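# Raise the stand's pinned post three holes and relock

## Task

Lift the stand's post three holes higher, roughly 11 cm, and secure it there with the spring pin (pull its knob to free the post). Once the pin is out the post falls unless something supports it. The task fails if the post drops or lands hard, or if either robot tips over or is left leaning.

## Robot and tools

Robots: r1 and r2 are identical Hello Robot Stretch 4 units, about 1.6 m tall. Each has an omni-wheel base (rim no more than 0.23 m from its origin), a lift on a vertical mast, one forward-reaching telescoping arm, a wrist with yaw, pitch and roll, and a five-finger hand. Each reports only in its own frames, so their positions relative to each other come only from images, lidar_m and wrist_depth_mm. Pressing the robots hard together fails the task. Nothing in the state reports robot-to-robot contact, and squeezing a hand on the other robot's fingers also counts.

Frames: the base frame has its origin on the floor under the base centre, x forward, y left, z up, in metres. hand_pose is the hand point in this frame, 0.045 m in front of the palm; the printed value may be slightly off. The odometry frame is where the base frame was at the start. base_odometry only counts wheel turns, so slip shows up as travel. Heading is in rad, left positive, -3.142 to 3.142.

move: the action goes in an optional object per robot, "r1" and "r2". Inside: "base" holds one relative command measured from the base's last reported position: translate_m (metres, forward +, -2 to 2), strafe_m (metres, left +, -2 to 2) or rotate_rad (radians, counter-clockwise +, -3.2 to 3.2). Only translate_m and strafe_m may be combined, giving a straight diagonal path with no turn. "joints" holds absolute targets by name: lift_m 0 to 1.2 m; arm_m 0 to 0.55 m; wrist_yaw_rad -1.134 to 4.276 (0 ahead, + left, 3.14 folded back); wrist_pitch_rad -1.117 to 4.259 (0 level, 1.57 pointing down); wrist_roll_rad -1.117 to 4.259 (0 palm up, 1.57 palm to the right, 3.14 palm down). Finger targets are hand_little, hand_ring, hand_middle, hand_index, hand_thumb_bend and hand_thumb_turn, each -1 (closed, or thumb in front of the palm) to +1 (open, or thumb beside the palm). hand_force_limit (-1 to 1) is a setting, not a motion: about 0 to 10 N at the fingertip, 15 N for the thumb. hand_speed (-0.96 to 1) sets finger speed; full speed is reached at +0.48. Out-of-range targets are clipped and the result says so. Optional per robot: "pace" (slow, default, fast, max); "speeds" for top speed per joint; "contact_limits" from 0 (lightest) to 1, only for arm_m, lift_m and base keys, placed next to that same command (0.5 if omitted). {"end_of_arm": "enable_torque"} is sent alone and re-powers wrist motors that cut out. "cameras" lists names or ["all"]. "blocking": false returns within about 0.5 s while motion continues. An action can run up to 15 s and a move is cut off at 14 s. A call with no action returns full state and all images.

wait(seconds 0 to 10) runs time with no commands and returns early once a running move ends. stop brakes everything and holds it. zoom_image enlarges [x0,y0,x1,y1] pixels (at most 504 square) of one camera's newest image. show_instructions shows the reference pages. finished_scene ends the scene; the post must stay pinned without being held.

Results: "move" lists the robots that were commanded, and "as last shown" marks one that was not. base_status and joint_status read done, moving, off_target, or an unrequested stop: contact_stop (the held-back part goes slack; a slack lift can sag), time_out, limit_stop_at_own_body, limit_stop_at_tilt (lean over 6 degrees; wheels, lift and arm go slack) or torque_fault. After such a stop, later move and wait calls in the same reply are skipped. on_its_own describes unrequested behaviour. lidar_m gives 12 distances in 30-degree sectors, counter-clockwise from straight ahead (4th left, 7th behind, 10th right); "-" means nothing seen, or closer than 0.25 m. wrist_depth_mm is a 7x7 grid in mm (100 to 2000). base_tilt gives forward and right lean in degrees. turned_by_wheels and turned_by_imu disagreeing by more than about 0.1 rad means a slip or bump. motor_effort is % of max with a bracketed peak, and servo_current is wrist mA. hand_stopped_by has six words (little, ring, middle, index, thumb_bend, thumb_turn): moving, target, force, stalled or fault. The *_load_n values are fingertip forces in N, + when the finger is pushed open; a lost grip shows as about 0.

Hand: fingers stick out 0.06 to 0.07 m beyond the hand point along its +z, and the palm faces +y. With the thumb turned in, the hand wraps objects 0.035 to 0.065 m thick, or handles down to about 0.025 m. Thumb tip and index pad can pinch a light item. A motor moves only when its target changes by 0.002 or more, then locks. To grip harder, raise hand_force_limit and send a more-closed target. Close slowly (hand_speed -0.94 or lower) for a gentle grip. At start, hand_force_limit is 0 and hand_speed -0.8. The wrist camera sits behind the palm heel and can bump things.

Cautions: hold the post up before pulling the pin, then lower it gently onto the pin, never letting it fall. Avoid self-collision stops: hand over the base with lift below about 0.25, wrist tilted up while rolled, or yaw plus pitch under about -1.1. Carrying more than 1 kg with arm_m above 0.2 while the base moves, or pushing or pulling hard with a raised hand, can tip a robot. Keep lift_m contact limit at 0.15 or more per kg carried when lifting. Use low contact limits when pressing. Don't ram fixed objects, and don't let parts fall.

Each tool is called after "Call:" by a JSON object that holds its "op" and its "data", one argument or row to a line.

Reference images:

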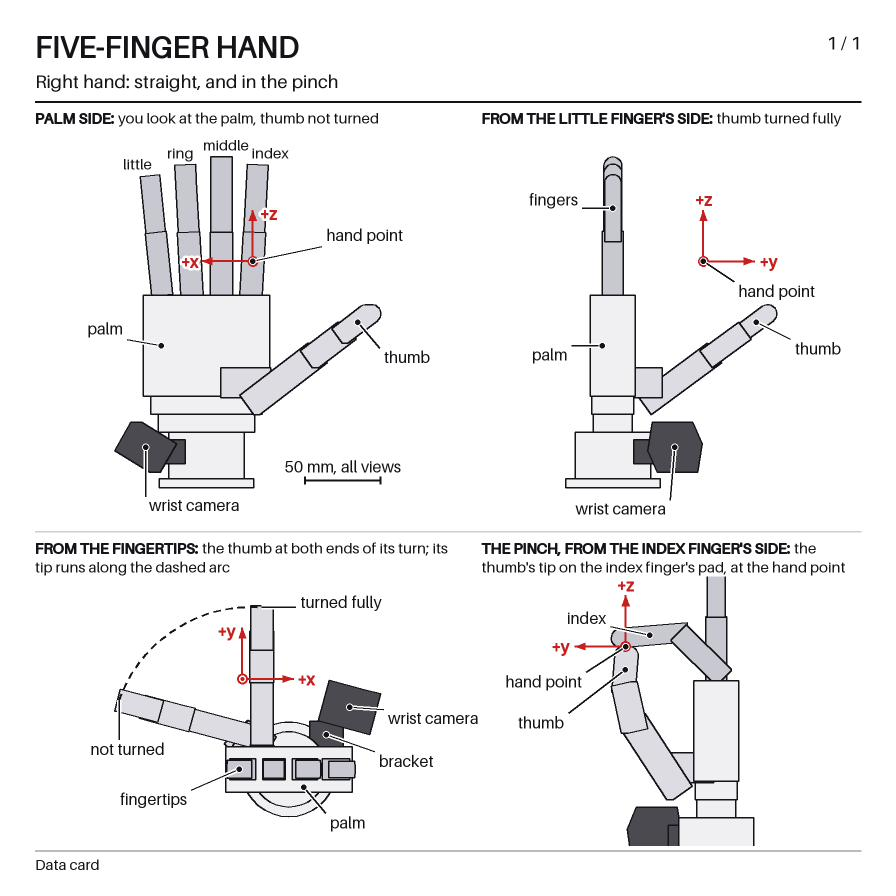

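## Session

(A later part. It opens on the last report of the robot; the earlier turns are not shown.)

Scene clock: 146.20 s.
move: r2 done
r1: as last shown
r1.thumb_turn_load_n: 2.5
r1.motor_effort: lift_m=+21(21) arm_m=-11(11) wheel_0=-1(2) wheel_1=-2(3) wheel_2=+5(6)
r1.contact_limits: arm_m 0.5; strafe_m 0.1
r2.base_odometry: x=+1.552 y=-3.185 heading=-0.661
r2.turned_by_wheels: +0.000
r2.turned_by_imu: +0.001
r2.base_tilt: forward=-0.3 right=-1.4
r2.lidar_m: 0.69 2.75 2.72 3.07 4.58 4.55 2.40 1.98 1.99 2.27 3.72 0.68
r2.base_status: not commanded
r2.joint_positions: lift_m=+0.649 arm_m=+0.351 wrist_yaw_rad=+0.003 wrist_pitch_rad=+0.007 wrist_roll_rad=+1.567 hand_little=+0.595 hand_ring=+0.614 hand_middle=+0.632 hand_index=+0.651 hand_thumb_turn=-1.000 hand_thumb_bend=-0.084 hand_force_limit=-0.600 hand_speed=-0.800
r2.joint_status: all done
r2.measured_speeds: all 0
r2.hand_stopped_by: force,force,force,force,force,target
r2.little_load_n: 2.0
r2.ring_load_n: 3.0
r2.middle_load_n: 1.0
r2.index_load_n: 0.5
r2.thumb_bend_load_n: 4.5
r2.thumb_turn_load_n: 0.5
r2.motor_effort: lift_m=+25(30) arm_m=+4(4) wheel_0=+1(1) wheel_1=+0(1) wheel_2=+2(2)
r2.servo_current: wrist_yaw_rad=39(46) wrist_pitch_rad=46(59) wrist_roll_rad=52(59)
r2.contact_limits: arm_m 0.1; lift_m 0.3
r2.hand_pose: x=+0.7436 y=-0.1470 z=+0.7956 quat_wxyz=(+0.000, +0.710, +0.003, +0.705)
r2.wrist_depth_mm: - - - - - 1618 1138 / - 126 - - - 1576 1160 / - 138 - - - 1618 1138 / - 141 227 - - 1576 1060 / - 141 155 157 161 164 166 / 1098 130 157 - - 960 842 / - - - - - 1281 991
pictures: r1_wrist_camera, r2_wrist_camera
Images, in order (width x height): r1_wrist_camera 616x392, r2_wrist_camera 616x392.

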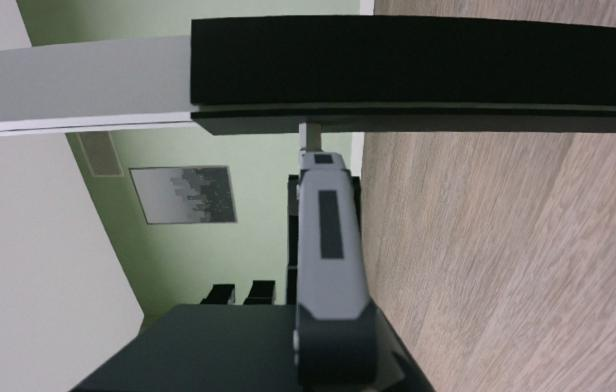

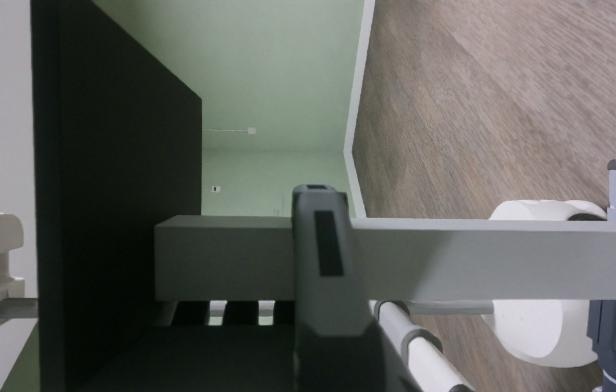

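Call:
{"op": "move", "data": {
  "r2": {"joints": {"lift_m": 0.656}, "speeds": {"lift_m": 0.03}, "contact_limits": {"lift_m": 0.35}},
  "cameras": ["r2_wrist_camera", "r1_wrist_camera", "r1_head_camera"]
}}

Call:
{"op": "zoom_image", "data": {
  "camera": "r1_head_camera",
  "region": [90, 310, 210, 470]
}}

Scene clock: 148.13 s.
move: r2 done
r1: as last shown
r1.thumb_turn_load_n: 3.0
r1.contact_limits: arm_m 0.5; strafe_m 0.1
r2.base_odometry: x=+1.552 y=-3.185 heading=-0.661
r2.turned_by_wheels: +0.000
r2.turned_by_imu: +0.001
r2.base_tilt: forward=-0.4 right=-1.3
r2.lidar_m: 0.66 2.73 2.72 3.07 4.57 4.56 2.36 2.01 1.98 2.26 3.73 0.68
r2.base_status: not commanded
r2.joint_positions: lift_m=+0.655 arm_m=+0.351 wrist_yaw_rad=+0.003 wrist_pitch_rad=+0.007 wrist_roll_rad=+1.567 hand_little=+0.595 hand_ring=+0.614 hand_middle=+0.632 hand_index=+0.651 hand_thumb_turn=-1.000 hand_thumb_bend=-0.084 hand_force_limit=-0.600 hand_speed=-0.800
r2.joint_status: all done
r2.measured_speeds: all 0
r2.hand_stopped_by: force,force,force,force,force,target
r2.little_load_n: 2.0
r2.ring_load_n: 2.5
r2.middle_load_n: 1.0
r2.index_load_n: 0.5
r2.thumb_bend_load_n: 5.0
r2.thumb_turn_load_n: 0.5
r2.motor_effort: lift_m=+25(28) arm_m=+3(4) wheel_0=+1(1) wheel_1=+0(1) wheel_2=+2(3)
r2.servo_current: wrist_yaw_rad=39(46) wrist_pitch_rad=59(65) wrist_roll_rad=59(72)
r2.contact_limits: arm_m 0.1; lift_m 0.35
r2.hand_pose: x=+0.7436 y=-0.1470 z=+0.8015 quat_wxyz=(+0.000, +0.710, +0.003, +0.705)
r2.wrist_depth_mm: - - - - - 1576 1160 / - 126 - - - 1618 1160 / - 139 - - - 1576 1138 / - 140 228 - - 1537 1060 / - 142 156 157 161 164 166 / 1078 131 157 - - 976 831 / - - - - - 1366 960
pictures: r1_head_camera, r1_wrist_camera, r2_wrist_camera
Images, in order (width x height): r1_head_camera 420x560, r1_wrist_camera 616x392, r2_wrist_camera 616x392.

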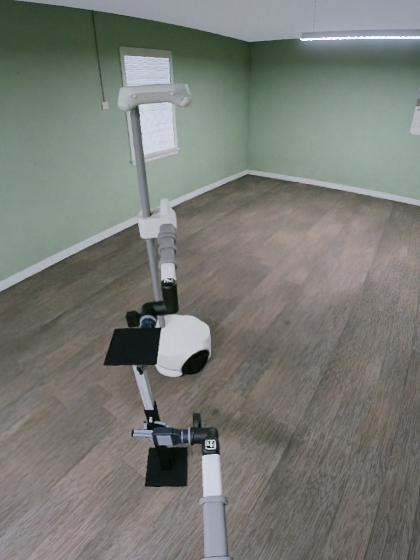

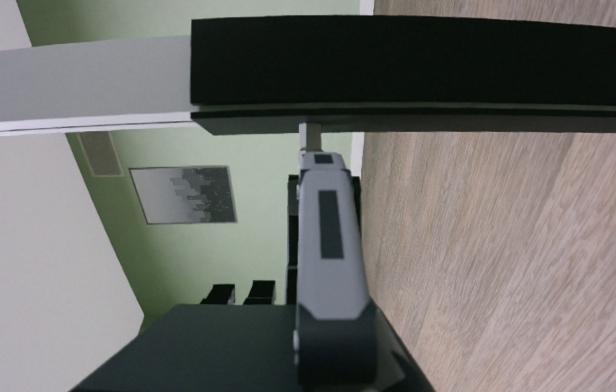

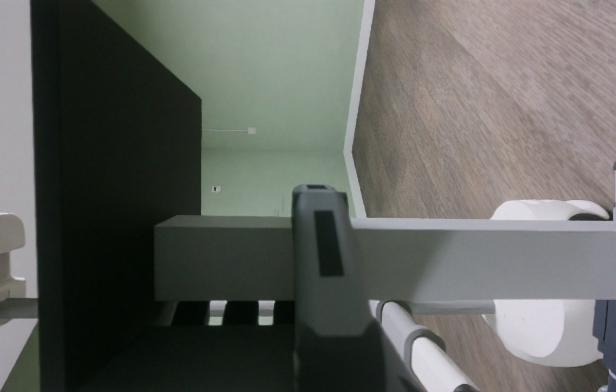

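Scaled by 3.150 from the camera's image (finer frame: 1200x1600).

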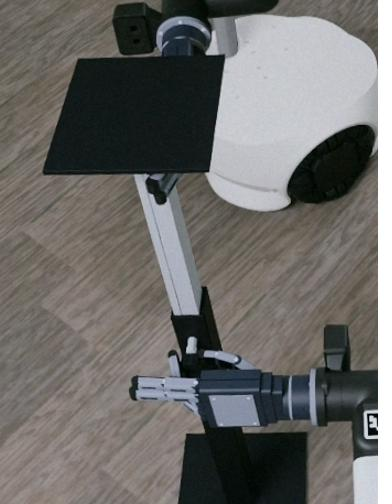

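Call:
{"op": "move", "data": {
  "r2": {"joints": {"lift_m": 0.737}, "speeds": {"lift_m": 0.05}, "contact_limits": {"lift_m": 0.35}},
  "cameras": ["r2_wrist_camera", "r1_wrist_camera", "r1_head_camera", "r2_head_camera"]
}}

Call:
{"op": "zoom_image", "data": {
  "camera": "r1_head_camera",
  "region": [90, 310, 210, 470]
}}

Scene clock: 150.77 s.
move: r2 done
r1: as last shown
r1.index_load_n: 8.0
r1.thumb_bend_load_n: 24.5
r1.thumb_turn_load_n: 2.5
r1.contact_limits: arm_m 0.5; strafe_m 0.1
r2.base_odometry: x=+1.552 y=-3.185 heading=-0.661
r2.turned_by_wheels: +0.000
r2.turned_by_imu: +0.001
r2.base_tilt: forward=-0.3 right=-1.3
r2.lidar_m: 0.66 2.74 2.71 3.09 4.57 4.55 2.37 2.00 1.99 2.29 3.72 0.69
r2.base_status: not commanded
r2.joint_positions: lift_m=+0.736 arm_m=+0.351 wrist_yaw_rad=+0.003 wrist_pitch_rad=+0.007 wrist_roll_rad=+1.567 hand_little=+0.595 hand_ring=+0.614 hand_middle=+0.632 hand_index=+0.651 hand_thumb_turn=-1.000 hand_thumb_bend=-0.084 hand_force_limit=-0.600 hand_speed=-0.800
r2.joint_status: all done
r2.measured_speeds: all 0
r2.hand_stopped_by: force,force,force,force,force,target
r2.little_load_n: 1.5
r2.ring_load_n: 2.0
r2.middle_load_n: 1.0
r2.index_load_n: 0.5
r2.thumb_bend_load_n: 4.5
r2.thumb_turn_load_n: 0.5
r2.motor_effort: lift_m=+26(30) arm_m=+3(4) wheel_0=+1(2) wheel_1=+0(1) wheel_2=+2(2)
r2.servo_current: wrist_yaw_rad=39(46) wrist_pitch_rad=46(72) wrist_roll_rad=46(59)
r2.contact_limits: arm_m 0.1; lift_m 0.35
r2.hand_pose: x=+0.7436 y=-0.1470 z=+0.8825 quat_wxyz=(+0.000, +0.710, +0.003, +0.705)
r2.wrist_depth_mm: - - - - - 1756 1255 / - 126 - - - 1708 1308 / - 139 - - - 1756 1281 / - 141 227 - - 1756 1182 / 946 142 155 157 161 164 166 / 946 131 158 - - 1098 904 / - - - - - 525 1060
pictures: r1_head_camera, r1_wrist_camera, r2_head_camera, r2_wrist_camera
Images, in order (width x height): r1_head_camera 420x560, r1_wrist_camera 616x392, r2_head_camera 420x560, r2_wrist_camera 616x392.

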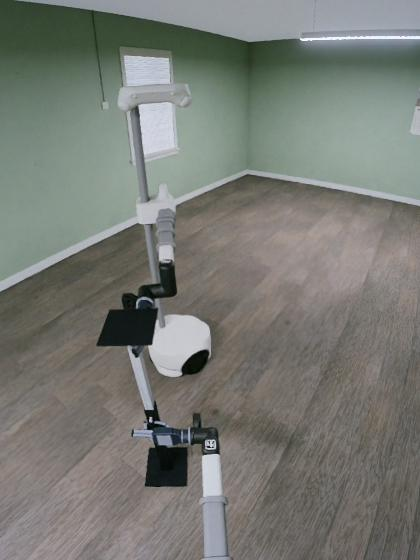

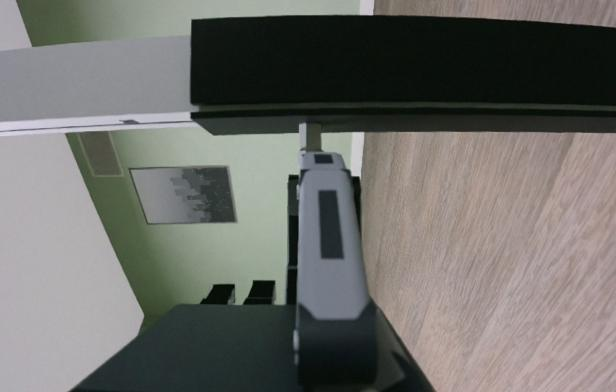

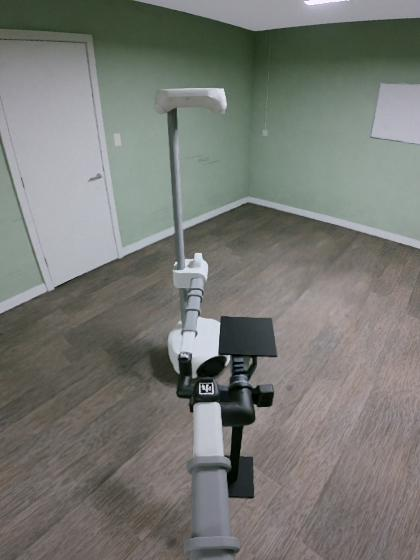

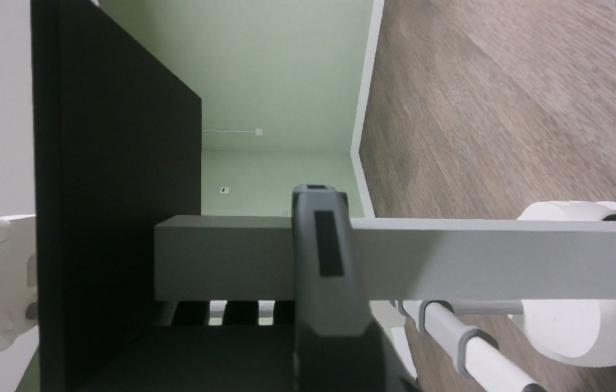

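Scaled by 3.150 from the camera's image (finer frame: 1200x1600).

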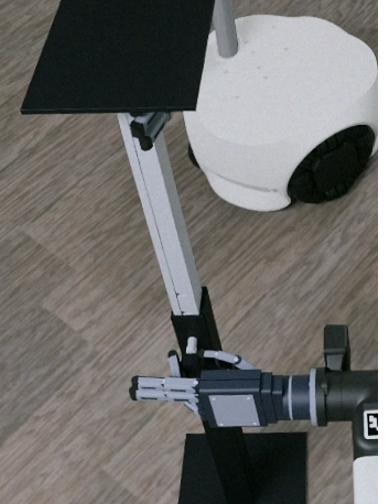

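Call:
{"op": "zoom_image", "data": {
  "camera": "r1_wrist_camera",
  "region": [0, 20, 330, 180]
}}

Call:
{"op": "zoom_image", "data": {
  "camera": "r1_head_camera",
  "region": [125, 370, 165, 420]
}}

Scaled by 1.527.

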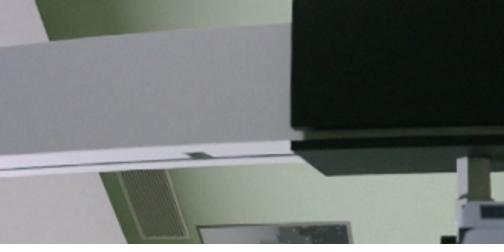

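Scaled by 10.080 from the camera's image (finer frame: 1200x1600).

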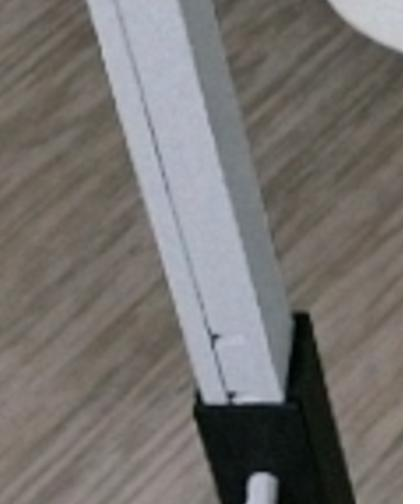

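Call:
{"op": "move", "data": {
  "r1": {"joints": {"arm_m": 0.417}, "speeds": {"arm_m": 0.03}, "contact_limits": {"arm_m": 0.3}},
  "cameras": ["r1_wrist_camera", "r1_head_camera"]
}}

Call:
{"op": "zoom_image", "data": {
  "camera": "r1_head_camera",
  "region": [138, 410, 168, 440]
}}

Call:
{"op": "zoom_image", "data": {
  "camera": "r1_wrist_camera",
  "region": [270, 100, 370, 200]
}}

Scene clock: 153.57 s.
move: r1 done
r1.base_odometry: x=-1.210 y=-2.021 heading=-1.620
r1.turned_by_wheels: +0.000
r1.turned_by_imu: +0.000
r1.base_tilt: forward=+0.1 right=+0.9
r1.lidar_m: 0.71 0.72 3.05 3.34 3.06 3.02 2.13 1.66 1.65 1.84 2.79 5.68
r1.base_status: not commanded
r1.joint_positions: lift_m=+0.344 arm_m=+0.417 wrist_yaw_rad=+1.564 wrist_pitch_rad=+0.013 wrist_roll_rad=+1.568 hand_little=+1.000 hand_ring=+1.000 hand_middle=+0.039 hand_index=-0.063 hand_thumb_turn=-1.000 hand_thumb_bend=+0.132 hand_force_limit=+0.500 hand_speed=-0.880
r1.joint_status: all done
r1.measured_speeds: all 0
r1.hand_stopped_by: target,target,force,force,force,target
r1.little_load_n: 0.0
r1.ring_load_n: 0.0
r1.middle_load_n: 9.0
r1.index_load_n: 3.0
r1.thumb_bend_load_n: 10.5
r1.thumb_turn_load_n: 2.0
r1.motor_effort: lift_m=+21(22) arm_m=+6(10) wheel_0=-1(2) wheel_1=-1(3) wheel_2=+3(5)
r1.servo_current: wrist_yaw_rad=39(46) wrist_pitch_rad=65(72) wrist_roll_rad=39(52)
r1.contact_limits: arm_m 0.3; strafe_m 0.1
r1.hand_pose: x=+0.7369 y=+0.2200 z=+0.4886 quat_wxyz=(-0.494, +0.504, +0.502, +0.499)
r1.wrist_depth_mm: - - - 146 146 798 - / 150 151 145 145 146 146 - / - - 165 162 175 778 661 / - - - - - 960 691 / - - - - - 960 691 / - - 133 153 - 904 691 / - - - - - 831 691
r2: as last shown
r2.ring_load_n: 2.5
r2.motor_effort: lift_m=+25(26) arm_m=+4(4) wheel_0=+0(2) wheel_1=+0(1) wheel_2=+2(3)
r2.contact_limits: arm_m 0.1; lift_m 0.35
pictures: r1_head_camera, r1_wrist_camera
Images, in order (width x height): r1_head_camera 420x560, r1_wrist_camera 616x392.

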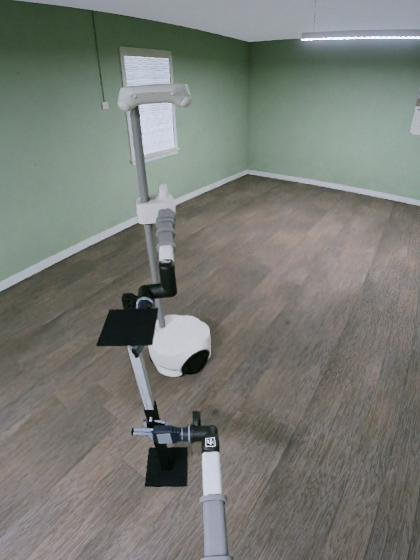

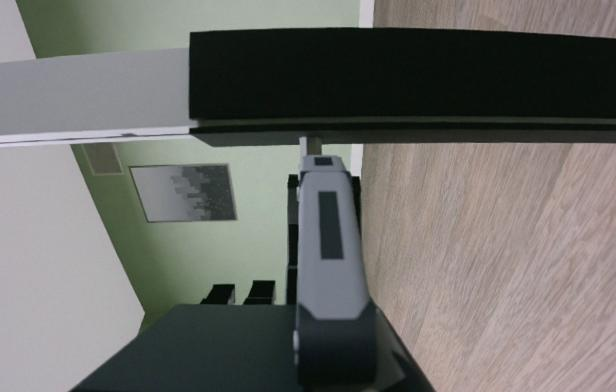

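Scaled by 16.800 from the camera's image (finer frame: 1200x1600).

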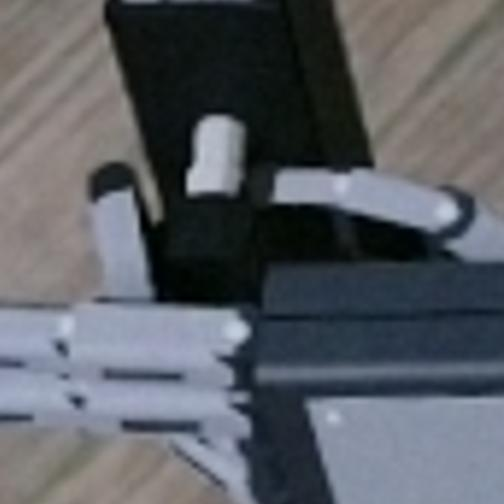

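Scaled by 5.040.

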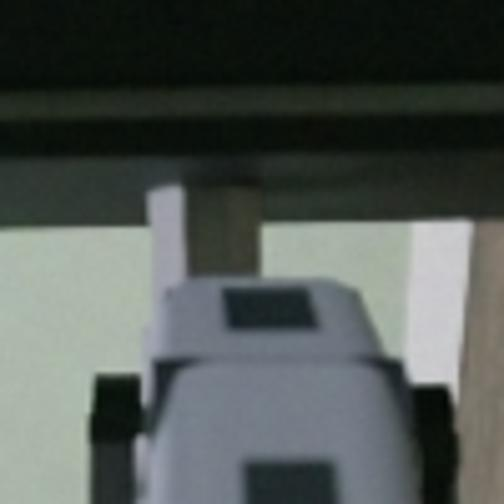

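Call:
{"op": "move", "data": {
  "r1": {"joints": {"hand_thumb_bend": 0.18, "hand_index": 0.2, "hand_middle": 0.2, "hand_speed": -0.6}},
  "cameras": []
}}

Call:
{"op": "move", "data": {
  "r1": {"base": {"strafe_m": -0.008}, "pace": "slow"},
  "cameras": []
}}

Call:
{"op": "move", "data": {
  "r1": {"joints": {"arm_m": 0.39}, "pace": "slow"},
  "cameras": ["r1_wrist_camera", "r1_head_camera"]
}}

Call:
{"op": "zoom_image", "data": {
  "camera": "r1_head_camera",
  "region": [138, 410, 168, 440]
}}

Call:
{"op": "zoom_image", "data": {
  "camera": "r1_wrist_camera",
  "region": [220, 30, 420, 230]
}}

Scene clock: 154.83 s.
move: r1 done
r1.base_odometry: x=-1.210 y=-2.021 heading=-1.620
r1.turned_by_wheels: +0.000
r1.turned_by_imu: +0.000
r1.base_tilt: forward=+0.0 right=+1.1
r1.lidar_m: 0.72 0.70 3.06 3.33 3.07 3.02 2.16 1.68 1.66 1.84 2.77 5.68
r1.base_status: not commanded
r1.joint_positions: lift_m=+0.344 arm_m=+0.417 wrist_yaw_rad=+1.566 wrist_pitch_rad=+0.013 wrist_roll_rad=+1.568 hand_little=+1.000 hand_ring=+1.000 hand_middle=+0.200 hand_index=+0.200 hand_thumb_turn=-1.000 hand_thumb_bend=+0.180 hand_force_limit=+0.500 hand_speed=-0.600
r1.joint_status: all done
r1.measured_speeds: all 0
r1.hand_stopped_by: target,target,target,target,target,target
r1.little_load_n: 0.0
r1.ring_load_n: 0.0
r1.middle_load_n: 0.0
r1.index_load_n: 0.0
r1.thumb_bend_load_n: -0.5
r1.thumb_turn_load_n: 0.0
r1.motor_effort: lift_m=+21(22) arm_m=+5(5) wheel_0=-1(1) wheel_1=-1(1) wheel_2=+1(3)
r1.servo_current: wrist_yaw_rad=46(46) wrist_pitch_rad=59(72) wrist_roll_rad=59(59)
r1.contact_limits: arm_m 0.3; strafe_m 0.1
r1.hand_pose: x=+0.7365 y=+0.2204 z=+0.4886 quat_wxyz=(-0.495, +0.504, +0.503, +0.499)
r1.wrist_depth_mm: - - - 145 146 750 - / 150 150 145 145 146 146 - / - - - 161 177 788 661 / - - - - - 976 699 / - - - - - 976 699 / - - 133 155 - 904 691 / - - - - - 820 691
r2: as last shown
r2.turned_by_imu: +0.000
r2.contact_limits: arm_m 0.1; lift_m 0.35

Scene clock: 155.63 s.
move: r1 done
r1.base_odometry: x=-1.218 y=-2.021 heading=-1.620
r1.turned_by_wheels: +0.000
r1.turned_by_imu: +0.000
r1.base_tilt: forward=+0.1 right=+1.0
r1.lidar_m: 0.73 0.72 3.05 3.34 3.08 3.04 2.13 1.64 1.65 1.82 2.75 5.69
r1.base_status: done
r1.joint_positions: lift_m=+0.344 arm_m=+0.417 wrist_yaw_rad=+1.567 wrist_pitch_rad=+0.013 wrist_roll_rad=+1.568 hand_little=+1.000 hand_ring=+1.000 hand_middle=+0.200 hand_index=+0.200 hand_thumb_turn=-1.000 hand_thumb_bend=+0.180 hand_force_limit=+0.500 hand_speed=-0.600
r1.joint_status: not commanded
r1.measured_speeds: all 0
r1.hand_stopped_by: target,target,target,target,target,target
r1.little_load_n: 0.0
r1.ring_load_n: 0.0
r1.middle_load_n: 0.0
r1.index_load_n: 0.0
r1.thumb_bend_load_n: 0.0
r1.thumb_turn_load_n: 0.5
r1.motor_effort: lift_m=+21(21) arm_m=+5(5) wheel_0=+0(3) wheel_1=-2(5) wheel_2=+0(1)
r1.servo_current: wrist_yaw_rad=39(46) wrist_pitch_rad=65(72) wrist_roll_rad=52(52)
r1.contact_limits: arm_m 0.3
r1.hand_pose: x=+0.7364 y=+0.2204 z=+0.4886 quat_wxyz=(-0.495, +0.504, +0.503, +0.499)
r1.wrist_depth_mm: - - - - 1281 759 634 / 158 158 153 153 153 154 154 / - - - 167 174 177 621 / - - - - - 960 699 / - - - - - 991 699 / - - 133 155 - 904 699 / - - - - - 831 691
r2: as last shown
r2.index_load_n: 0.0
r2.contact_limits: arm_m 0.1; lift_m 0.35
r2.wrist_depth_mm: - - - - - 1756 1281 / - 126 - - - 1756 1281 / - 139 - - - 1756 1281 / - 141 227 - - 1808 1182 / 960 141 155 157 162 164 166 / 960 131 157 - - 1098 904 / - - - - - 1464 1060

Scene clock: 156.97 s.
move: r1 done
r1.base_odometry: x=-1.218 y=-2.021 heading=-1.620
r1.turned_by_wheels: +0.000
r1.turned_by_imu: +0.000
r1.base_tilt: forward=+0.1 right=+1.0
r1.lidar_m: 0.73 0.72 3.06 3.34 3.07 3.03 2.15 1.66 1.65 1.82 2.75 5.70
r1.base_status: not commanded
r1.joint_positions: lift_m=+0.344 arm_m=+0.390 wrist_yaw_rad=+1.567 wrist_pitch_rad=+0.013 wrist_roll_rad=+1.568 hand_little=+1.000 hand_ring=+1.000 hand_middle=+0.200 hand_index=+0.200 hand_thumb_turn=-1.000 hand_thumb_bend=+0.180 hand_force_limit=+0.500 hand_speed=-0.600
r1.joint_status: all done
r1.measured_speeds: all 0
r1.hand_stopped_by: target,target,target,target,target,target
r1.little_load_n: 0.5
r1.ring_load_n: 0.0
r1.middle_load_n: 0.0
r1.index_load_n: 0.0
r1.thumb_bend_load_n: 0.5
r1.thumb_turn_load_n: 0.5
r1.motor_effort: lift_m=+21(22) arm_m=-6(9) wheel_0=+0(1) wheel_1=-1(2) wheel_2=+0(0)
r1.servo_current: wrist_yaw_rad=39(39) wrist_pitch_rad=72(72) wrist_roll_rad=39(59)
r1.hand_pose: x=+0.7098 y=+0.2204 z=+0.4886 quat_wxyz=(-0.495, +0.504, +0.503, +0.499)
r1.wrist_depth_mm: 158 158 153 153 153 154 - / 179 - 177 167 167 167 183 / - - - - 1708 960 683 / - - - - 1366 960 699 / - - - - - 960 699 / - - 133 155 - 904 691 / - - - - - 820 691
r2: as last shown
r2.ring_load_n: 2.0
r2.index_load_n: 0.5
r2.contact_limits: arm_m 0.1; lift_m 0.35
pictures: r1_head_camera, r1_wrist_camera
Images, in order (width x height): r1_head_camera 420x560, r1_wrist_camera 616x392.

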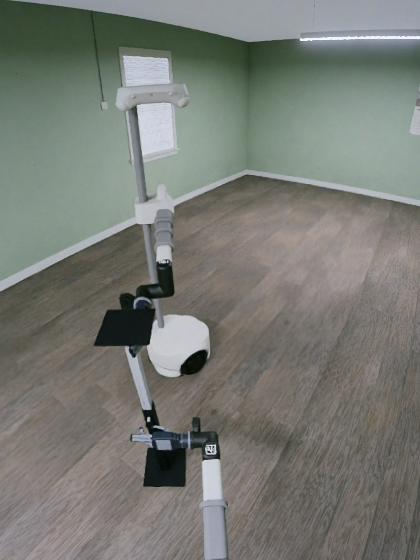

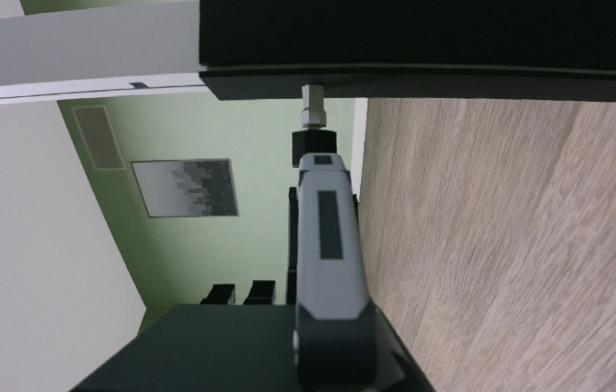

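Scaled by 16.800 from the camera's image (finer frame: 1200x1600).

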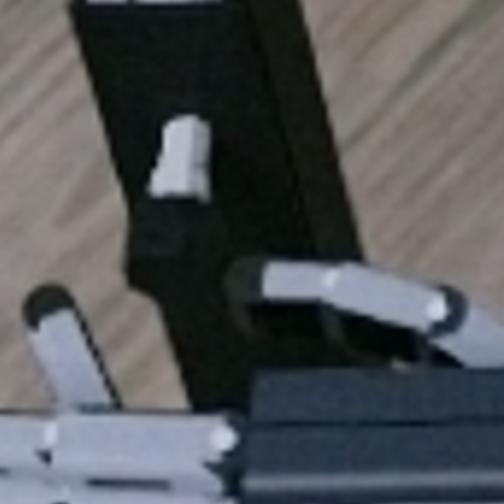

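Scaled by 2.520.

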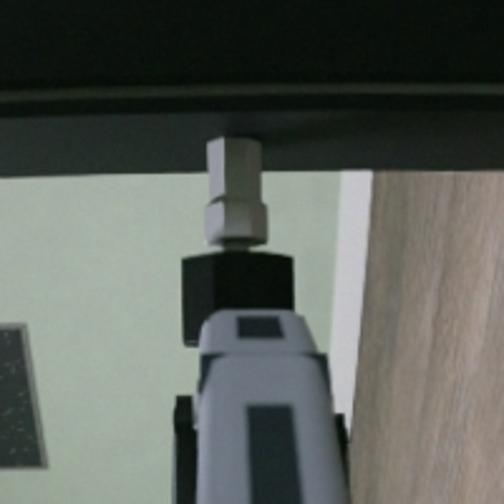

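Call:
{"op": "move", "data": {
  "r1": {"joints": {"arm_m": 0.375}, "pace": "slow"},
  "r2": {"joints": {"lift_m": 0.752}, "speeds": {"lift_m": 0.02}, "contact_limits": {"lift_m": 0.35}},
  "cameras": ["r1_wrist_camera"]
}}

Call:
{"op": "zoom_image", "data": {
  "camera": "r1_wrist_camera",
  "region": [220, 0, 420, 200]
}}

Scene clock: 158.53 s.
move: r1 done; r2 done
r1.base_odometry: x=-1.218 y=-2.021 heading=-1.620
r1.turned_by_wheels: +0.000
r1.turned_by_imu: +0.000
r1.base_tilt: forward=+0.0 right=+1.0
r1.lidar_m: 0.71 0.70 3.07 3.34 3.06 3.04 2.15 1.64 1.65 1.81 2.77 5.70
r1.base_status: not commanded
r1.joint_positions: lift_m=+0.344 arm_m=+0.375 wrist_yaw_rad=+1.567 wrist_pitch_rad=+0.013 wrist_roll_rad=+1.568 hand_little=+1.000 hand_ring=+1.000 hand_middle=+0.200 hand_index=+0.200 hand_thumb_turn=-1.000 hand_thumb_bend=+0.180 hand_force_limit=+0.500 hand_speed=-0.600
r1.joint_status: all done
r1.measured_speeds: all 0
r1.hand_stopped_by: target,target,target,target,target,target
r1.little_load_n: 0.0
r1.ring_load_n: 0.0
r1.middle_load_n: 0.0
r1.index_load_n: 0.0
r1.thumb_bend_load_n: 0.0
r1.thumb_turn_load_n: 0.0
r1.motor_effort: lift_m=+21(22) arm_m=-6(10) wheel_0=+0(1) wheel_1=-2(2) wheel_2=+0(0)
r1.servo_current: wrist_yaw_rad=33(46) wrist_pitch_rad=65(72) wrist_roll_rad=39(52)
r1.hand_pose: x=+0.6948 y=+0.2204 z=+0.4886 quat_wxyz=(-0.495, +0.504, +0.503, +0.499)
r1.wrist_depth_mm: - 158 153 154 154 154 - / - - - 178 1618 831 654 / - - - - 1708 960 691 / - - - - 1336 991 699 / - - - - - 960 699 / - - 133 155 - 904 691 / - - - - - 831 691
r2.base_odometry: x=+1.552 y=-3.185 heading=-0.661
r2.turned_by_wheels: +0.000
r2.turned_by_imu: +0.000
r2.base_tilt: forward=-0.5 right=-1.1
r2.lidar_m: 0.69 2.72 2.73 3.08 4.57 4.55 2.40 2.01 2.00 2.26 3.73 0.69
r2.base_status: not commanded
r2.joint_positions: lift_m=+0.751 arm_m=+0.351 wrist_yaw_rad=+0.003 wrist_pitch_rad=+0.009 wrist_roll_rad=+1.567 hand_little=+0.595 hand_ring=+0.614 hand_middle=+0.632 hand_index=+0.651 hand_thumb_turn=-1.000 hand_thumb_bend=-0.084 hand_force_limit=-0.600 hand_speed=-0.800
r2.joint_status: all done
r2.measured_speeds: all 0
r2.hand_stopped_by: force,force,force,force,force,target
r2.little_load_n: 1.5
r2.ring_load_n: 2.5
r2.middle_load_n: 1.5
r2.index_load_n: 1.0
r2.thumb_bend_load_n: 5.0
r2.thumb_turn_load_n: 0.0
r2.motor_effort: lift_m=+28(32) arm_m=+3(4) wheel_0=+1(1) wheel_1=-1(1) wheel_2=+3(3)
r2.servo_current: wrist_yaw_rad=39(52) wrist_pitch_rad=59(72) wrist_roll_rad=52(65)
r2.contact_limits: arm_m 0.1; lift_m 0.35
r2.hand_pose: x=+0.7435 y=-0.1470 z=+0.8968 quat_wxyz=(+0.000, +0.710, +0.002, +0.704)
r2.wrist_depth_mm: - - - - - 1808 1281 / - 126 - - - 1756 1308 / - 140 - - - 1756 1308 / - 129 231 - - 1756 1160 / 960 143 155 158 162 165 167 / 931 131 158 - - 1098 946 / - - - - - 525 976
Images, in order (width x height): r1_wrist_camera 616x392.

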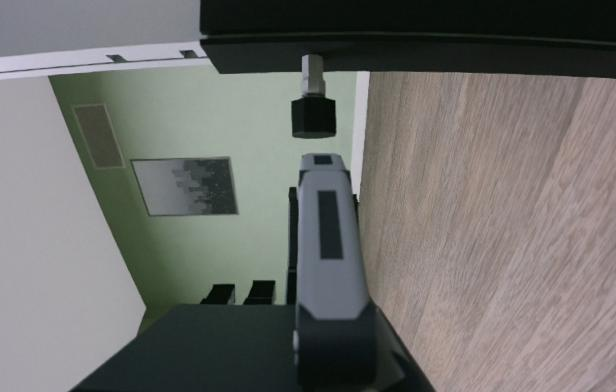

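Scaled by 2.520.

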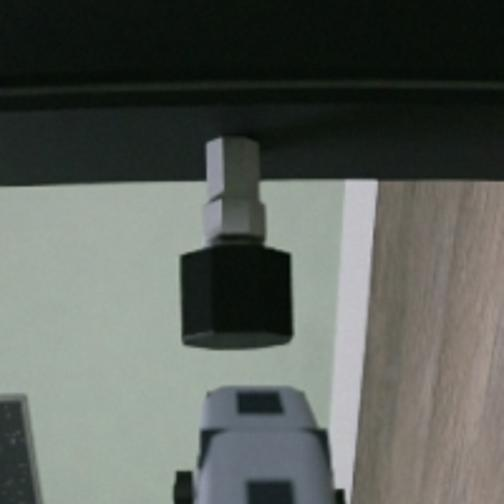

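Call:
{"op": "zoom_image", "data": {
  "camera": "r1_wrist_camera",
  "region": [280, 40, 350, 150]
}}

Call:
{"op": "move", "data": {
  "r2": {"joints": {"lift_m": 0.754}, "speeds": {"lift_m": 0.02}, "contact_limits": {"lift_m": 0.35}},
  "cameras": ["r1_wrist_camera"]
}}

Call:
{"op": "zoom_image", "data": {
  "camera": "r1_wrist_camera",
  "region": [280, 40, 350, 150]
}}

Scaled by 4.582.

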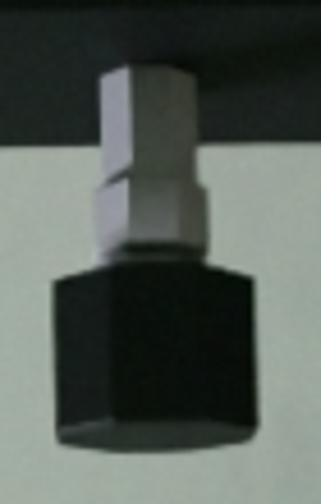

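Scene clock: 161.03 s.
move: r2 done
r1: as last shown
r1.thumb_turn_load_n: 0.5
r1.motor_effort: lift_m=+21(21) arm_m=-6(6) wheel_0=+1(1) wheel_1=-1(2) wheel_2=+0(0)
r2.base_odometry: x=+1.552 y=-3.185 heading=-0.661
r2.turned_by_wheels: +0.000
r2.turned_by_imu: +0.001
r2.base_tilt: forward=-0.3 right=-1.3
r2.lidar_m: 0.70 2.75 2.73 3.08 4.56 4.56 2.41 2.01 1.97 2.25 3.72 0.69
r2.base_status: not commanded
r2.joint_positions: lift_m=+0.753 arm_m=+0.351 wrist_yaw_rad=+0.003 wrist_pitch_rad=+0.010 wrist_roll_rad=+1.567 hand_little=+0.595 hand_ring=+0.614 hand_middle=+0.632 hand_index=+0.651 hand_thumb_turn=-1.000 hand_thumb_bend=-0.084 hand_force_limit=-0.600 hand_speed=-0.800
r2.joint_status: all done
r2.measured_speeds: all 0
r2.hand_stopped_by: force,force,force,force,force,target
r2.little_load_n: 1.5
r2.ring_load_n: 2.5
r2.middle_load_n: 1.5
r2.index_load_n: 1.0
r2.thumb_bend_load_n: 5.0
r2.thumb_turn_load_n: 0.5
r2.motor_effort: lift_m=+27(30) arm_m=+1(1) wheel_0=+1(1) wheel_1=-1(1) wheel_2=+2(2)
r2.servo_current: wrist_yaw_rad=33(39) wrist_pitch_rad=59(78) wrist_roll_rad=46(59)
r2.contact_limits: arm_m 0.1; lift_m 0.35
r2.hand_pose: x=+0.7435 y=-0.1470 z=+0.8987 quat_wxyz=(+0.000, +0.711, +0.002, +0.704)
r2.wrist_depth_mm: - - - - - 1756 1255 / - 127 - - - 1756 1281 / - 140 - - - 1756 1281 / - 129 232 - - 1756 1160 / 946 142 154 157 162 165 167 / 946 131 157 - - 1098 931 / - - - - - 521 976
Images, in order (width x height): r1_wrist_camera 616x392.

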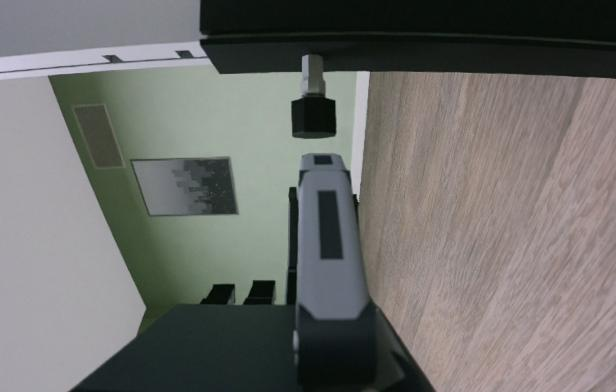

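Scaled by 4.582.

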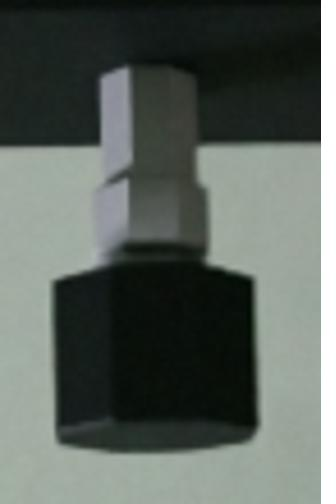

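Call:
{"op": "move", "data": {
  "r2": {"joints": {"lift_m": 0.756}, "speeds": {"lift_m": 0.02}, "contact_limits": {"lift_m": 0.35}},
  "cameras": ["r1_wrist_camera"]
}}

Call:
{"op": "zoom_image", "data": {
  "camera": "r1_wrist_camera",
  "region": [280, 40, 350, 150]
}}

Call:
{"op": "move", "data": {
  "r2": {"joints": {"lift_m": 0.758}, "speeds": {"lift_m": 0.02}, "contact_limits": {"lift_m": 0.35}},
  "cameras": ["r1_wrist_camera"]
}}

Call:
{"op": "zoom_image", "data": {
  "camera": "r1_wrist_camera",
  "region": [280, 40, 350, 150]
}}

Scene clock: 162.00 s.
move: r2 done
r1: as last shown
r1.thumb_turn_load_n: 0.0
r2.base_odometry: x=+1.552 y=-3.185 heading=-0.661
r2.turned_by_wheels: +0.000
r2.turned_by_imu: +0.000
r2.base_tilt: forward=-0.5 right=-1.1
r2.lidar_m: 0.67 2.73 2.70 3.08 4.57 4.57 2.38 2.01 1.99 2.27 3.75 0.70
r2.base_status: not commanded
r2.joint_positions: lift_m=+0.755 arm_m=+0.351 wrist_yaw_rad=+0.003 wrist_pitch_rad=+0.010 wrist_roll_rad=+1.567 hand_little=+0.595 hand_ring=+0.614 hand_middle=+0.632 hand_index=+0.651 hand_thumb_turn=-1.000 hand_thumb_bend=-0.084 hand_force_limit=-0.600 hand_speed=-0.800
r2.joint_status: all done
r2.measured_speeds: all 0
r2.hand_stopped_by: force,force,force,force,force,target
r2.little_load_n: 1.5
r2.ring_load_n: 3.0
r2.middle_load_n: 1.5
r2.index_load_n: 1.0
r2.thumb_bend_load_n: 5.0
r2.thumb_turn_load_n: 0.0
r2.motor_effort: lift_m=+27(30) arm_m=+0(0) wheel_0=+1(1) wheel_1=-1(1) wheel_2=+2(3)
r2.servo_current: wrist_yaw_rad=39(39) wrist_pitch_rad=59(65) wrist_roll_rad=59(59)
r2.contact_limits: arm_m 0.1; lift_m 0.35
r2.hand_pose: x=+0.7435 y=-0.1470 z=+0.9007 quat_wxyz=(+0.000, +0.711, +0.002, +0.704)
r2.wrist_depth_mm: - - - - - 1808 1308 / - 127 - - - 1756 1281 / - 140 - - - 1756 1308 / - 129 231 - - 1808 1205 / 946 143 155 158 162 165 167 / 917 131 158 - - 1098 931 / - - - - - 525 960
Images, in order (width x height): r1_wrist_camera 616x392.

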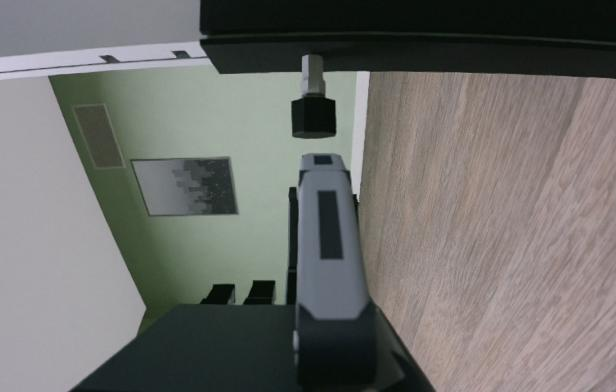

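Scaled by 4.582.

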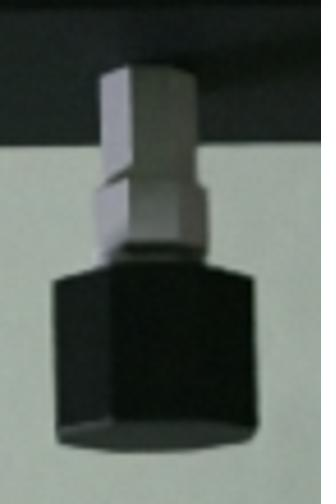

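Scene clock: 162.43 s.
move: r2 done
r1: as last shown
r2.base_odometry: x=+1.552 y=-3.185 heading=-0.661
r2.turned_by_wheels: +0.000
r2.turned_by_imu: +0.000
r2.base_tilt: forward=-0.2 right=-1.2
r2.lidar_m: 0.67 2.73 2.73 3.08 4.59 4.56 2.39 1.98 2.00 2.27 3.73 0.67
r2.base_status: not commanded
r2.joint_positions: lift_m=+0.757 arm_m=+0.351 wrist_yaw_rad=+0.003 wrist_pitch_rad=+0.010 wrist_roll_rad=+1.567 hand_little=+0.595 hand_ring=+0.614 hand_middle=+0.632 hand_index=+0.651 hand_thumb_turn=-1.000 hand_thumb_bend=-0.084 hand_force_limit=-0.600 hand_speed=-0.800
r2.joint_status: all done
r2.measured_speeds: all 0
r2.hand_stopped_by: force,force,force,force,force,target
r2.little_load_n: 1.5
r2.ring_load_n: 2.5
r2.middle_load_n: 1.5
r2.index_load_n: 1.0
r2.thumb_bend_load_n: 5.0
r2.thumb_turn_load_n: 0.5
r2.motor_effort: lift_m=+27(28) arm_m=+0(1) wheel_0=+1(1) wheel_1=-1(1) wheel_2=+2(3)
r2.servo_current: wrist_yaw_rad=39(39) wrist_pitch_rad=59(65) wrist_roll_rad=59(59)
r2.contact_limits: arm_m 0.1; lift_m 0.35
r2.hand_pose: x=+0.7435 y=-0.1470 z=+0.9027 quat_wxyz=(+0.000, +0.711, +0.002, +0.704)
r2.wrist_depth_mm: - - - - - 1808 1308 / - 127 - - - 1756 1336 / - 140 - - - 1808 1281 / - 129 233 - - 1756 1182 / 946 143 155 157 162 165 167 / 946 131 158 - - 1098 946 / - - - - - 530 976
Images, in order (width x height): r1_wrist_camera 616x392.

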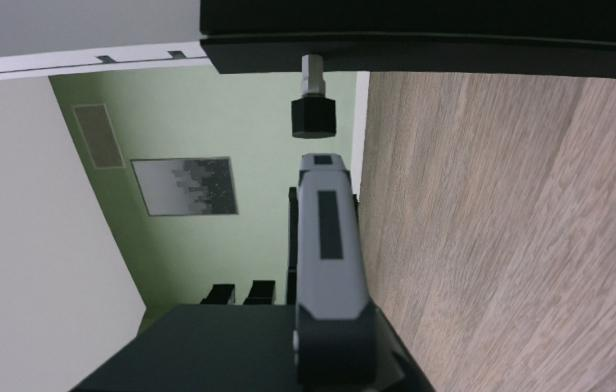

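Scaled by 4.582.

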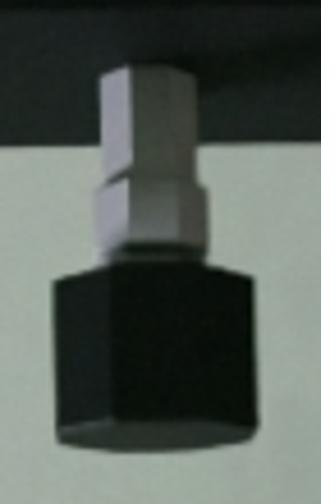

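Call:
{"op": "move", "data": {
  "r2": {"joints": {"lift_m": 0.7595}, "speeds": {"lift_m": 0.02}, "contact_limits": {"lift_m": 0.35}},
  "cameras": ["r1_wrist_camera"]
}}

Call:
{"op": "zoom_image", "data": {
  "camera": "r1_wrist_camera",
  "region": [280, 40, 350, 150]
}}

Call:
{"op": "move", "data": {
  "r2": {"joints": {"lift_m": 0.761}, "speeds": {"lift_m": 0.02}, "contact_limits": {"lift_m": 0.35}},
  "cameras": ["r1_wrist_camera"]
}}

Call:
{"op": "zoom_image", "data": {
  "camera": "r1_wrist_camera",
  "region": [280, 40, 350, 150]
}}

Scene clock: 163.57 s.
move: r2 done
r1: as last shown
r2.base_odometry: x=+1.552 y=-3.185 heading=-0.661
r2.turned_by_wheels: +0.000
r2.turned_by_imu: +0.000
r2.base_tilt: forward=-0.4 right=-1.3
r2.lidar_m: 0.67 2.74 2.71 3.10 4.57 4.55 2.42 2.02 1.99 2.27 3.73 0.70
r2.base_status: not commanded
r2.joint_positions: lift_m=+0.759 arm_m=+0.351 wrist_yaw_rad=+0.003 wrist_pitch_rad=+0.010 wrist_roll_rad=+1.567 hand_little=+0.595 hand_ring=+0.614 hand_middle=+0.632 hand_index=+0.651 hand_thumb_turn=-1.000 hand_thumb_bend=-0.084 hand_force_limit=-0.600 hand_speed=-0.800
r2.joint_status: all done
r2.measured_speeds: all 0
r2.hand_stopped_by: force,force,force,force,force,target
r2.little_load_n: 1.5
r2.ring_load_n: 2.5
r2.middle_load_n: 1.5
r2.index_load_n: 1.0
r2.thumb_bend_load_n: 5.0
r2.thumb_turn_load_n: 0.5
r2.motor_effort: lift_m=+28(30) arm_m=-1(2) wheel_0=+1(1) wheel_1=-1(1) wheel_2=+2(3)
r2.servo_current: wrist_yaw_rad=39(46) wrist_pitch_rad=59(72) wrist_roll_rad=46(59)
r2.contact_limits: arm_m 0.1; lift_m 0.35
r2.hand_pose: x=+0.7435 y=-0.1470 z=+0.9042 quat_wxyz=(+0.000, +0.711, +0.002, +0.704)
r2.wrist_depth_mm: - - - - - 1863 1281 / - 127 - - - 1756 1308 / - 140 - - - 1756 1281 / - 129 233 - - 1808 1182 / 931 142 155 158 162 165 167 / 917 131 157 - - 1098 931 / - - - - - 530 960
Images, in order (width x height): r1_wrist_camera 616x392.

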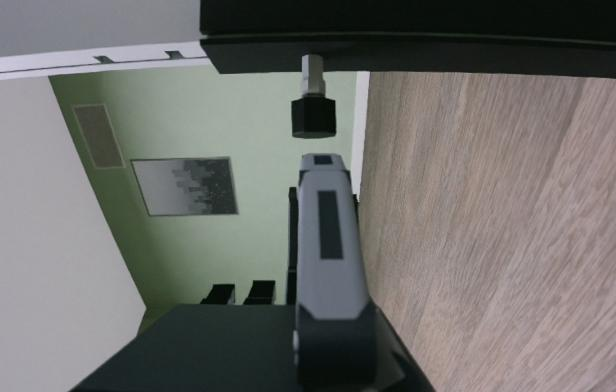

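Scaled by 4.582.

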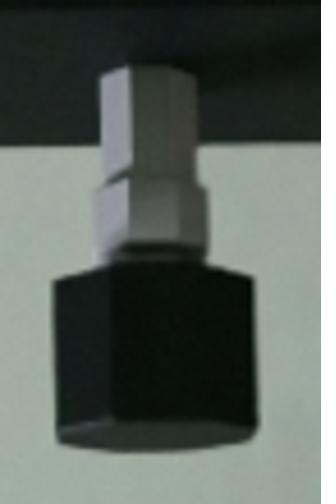

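Scene clock: 164.00 s.
move: r2 done
r1: as last shown
r2.base_odometry: x=+1.552 y=-3.185 heading=-0.661
r2.turned_by_wheels: +0.000
r2.turned_by_imu: +0.000
r2.base_tilt: forward=-0.3 right=-1.2
r2.lidar_m: 0.67 2.74 2.73 3.09 4.56 4.56 2.40 2.00 2.00 2.28 3.74 0.71
r2.base_status: not commanded
r2.joint_positions: lift_m=+0.760 arm_m=+0.351 wrist_yaw_rad=+0.003 wrist_pitch_rad=+0.010 wrist_roll_rad=+1.567 hand_little=+0.595 hand_ring=+0.614 hand_middle=+0.632 hand_index=+0.651 hand_thumb_turn=-1.000 hand_thumb_bend=-0.084 hand_force_limit=-0.600 hand_speed=-0.800
r2.joint_status: all done
r2.measured_speeds: all 0
r2.hand_stopped_by: force,force,force,force,force,target
r2.little_load_n: 1.5
r2.ring_load_n: 2.5
r2.middle_load_n: 1.5
r2.index_load_n: 1.0
r2.thumb_bend_load_n: 5.0
r2.thumb_turn_load_n: 0.0
r2.motor_effort: lift_m=+27(29) arm_m=-2(2) wheel_0=+1(1) wheel_1=-1(1) wheel_2=+2(2)
r2.servo_current: wrist_yaw_rad=39(39) wrist_pitch_rad=72(72) wrist_roll_rad=52(59)
r2.contact_limits: arm_m 0.1; lift_m 0.35
r2.hand_pose: x=+0.7435 y=-0.1470 z=+0.9057 quat_wxyz=(+0.000, +0.711, +0.002, +0.704)
r2.wrist_depth_mm: - - - - - 1756 1308 / - 127 - - - 1808 1281 / - 140 - - - 1756 1255 / - 129 232 - - 1756 1160 / 917 143 155 157 162 165 167 / 946 131 157 - - 1078 931 / - - - - - 530 976
Images, in order (width x height): r1_wrist_camera 616x392.

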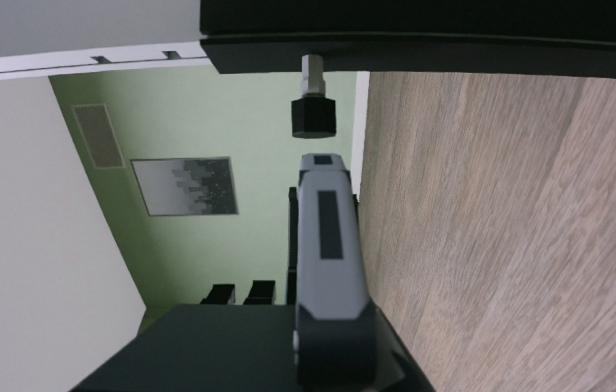

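Scaled by 4.582.

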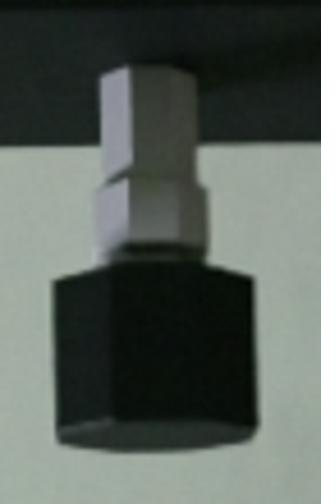

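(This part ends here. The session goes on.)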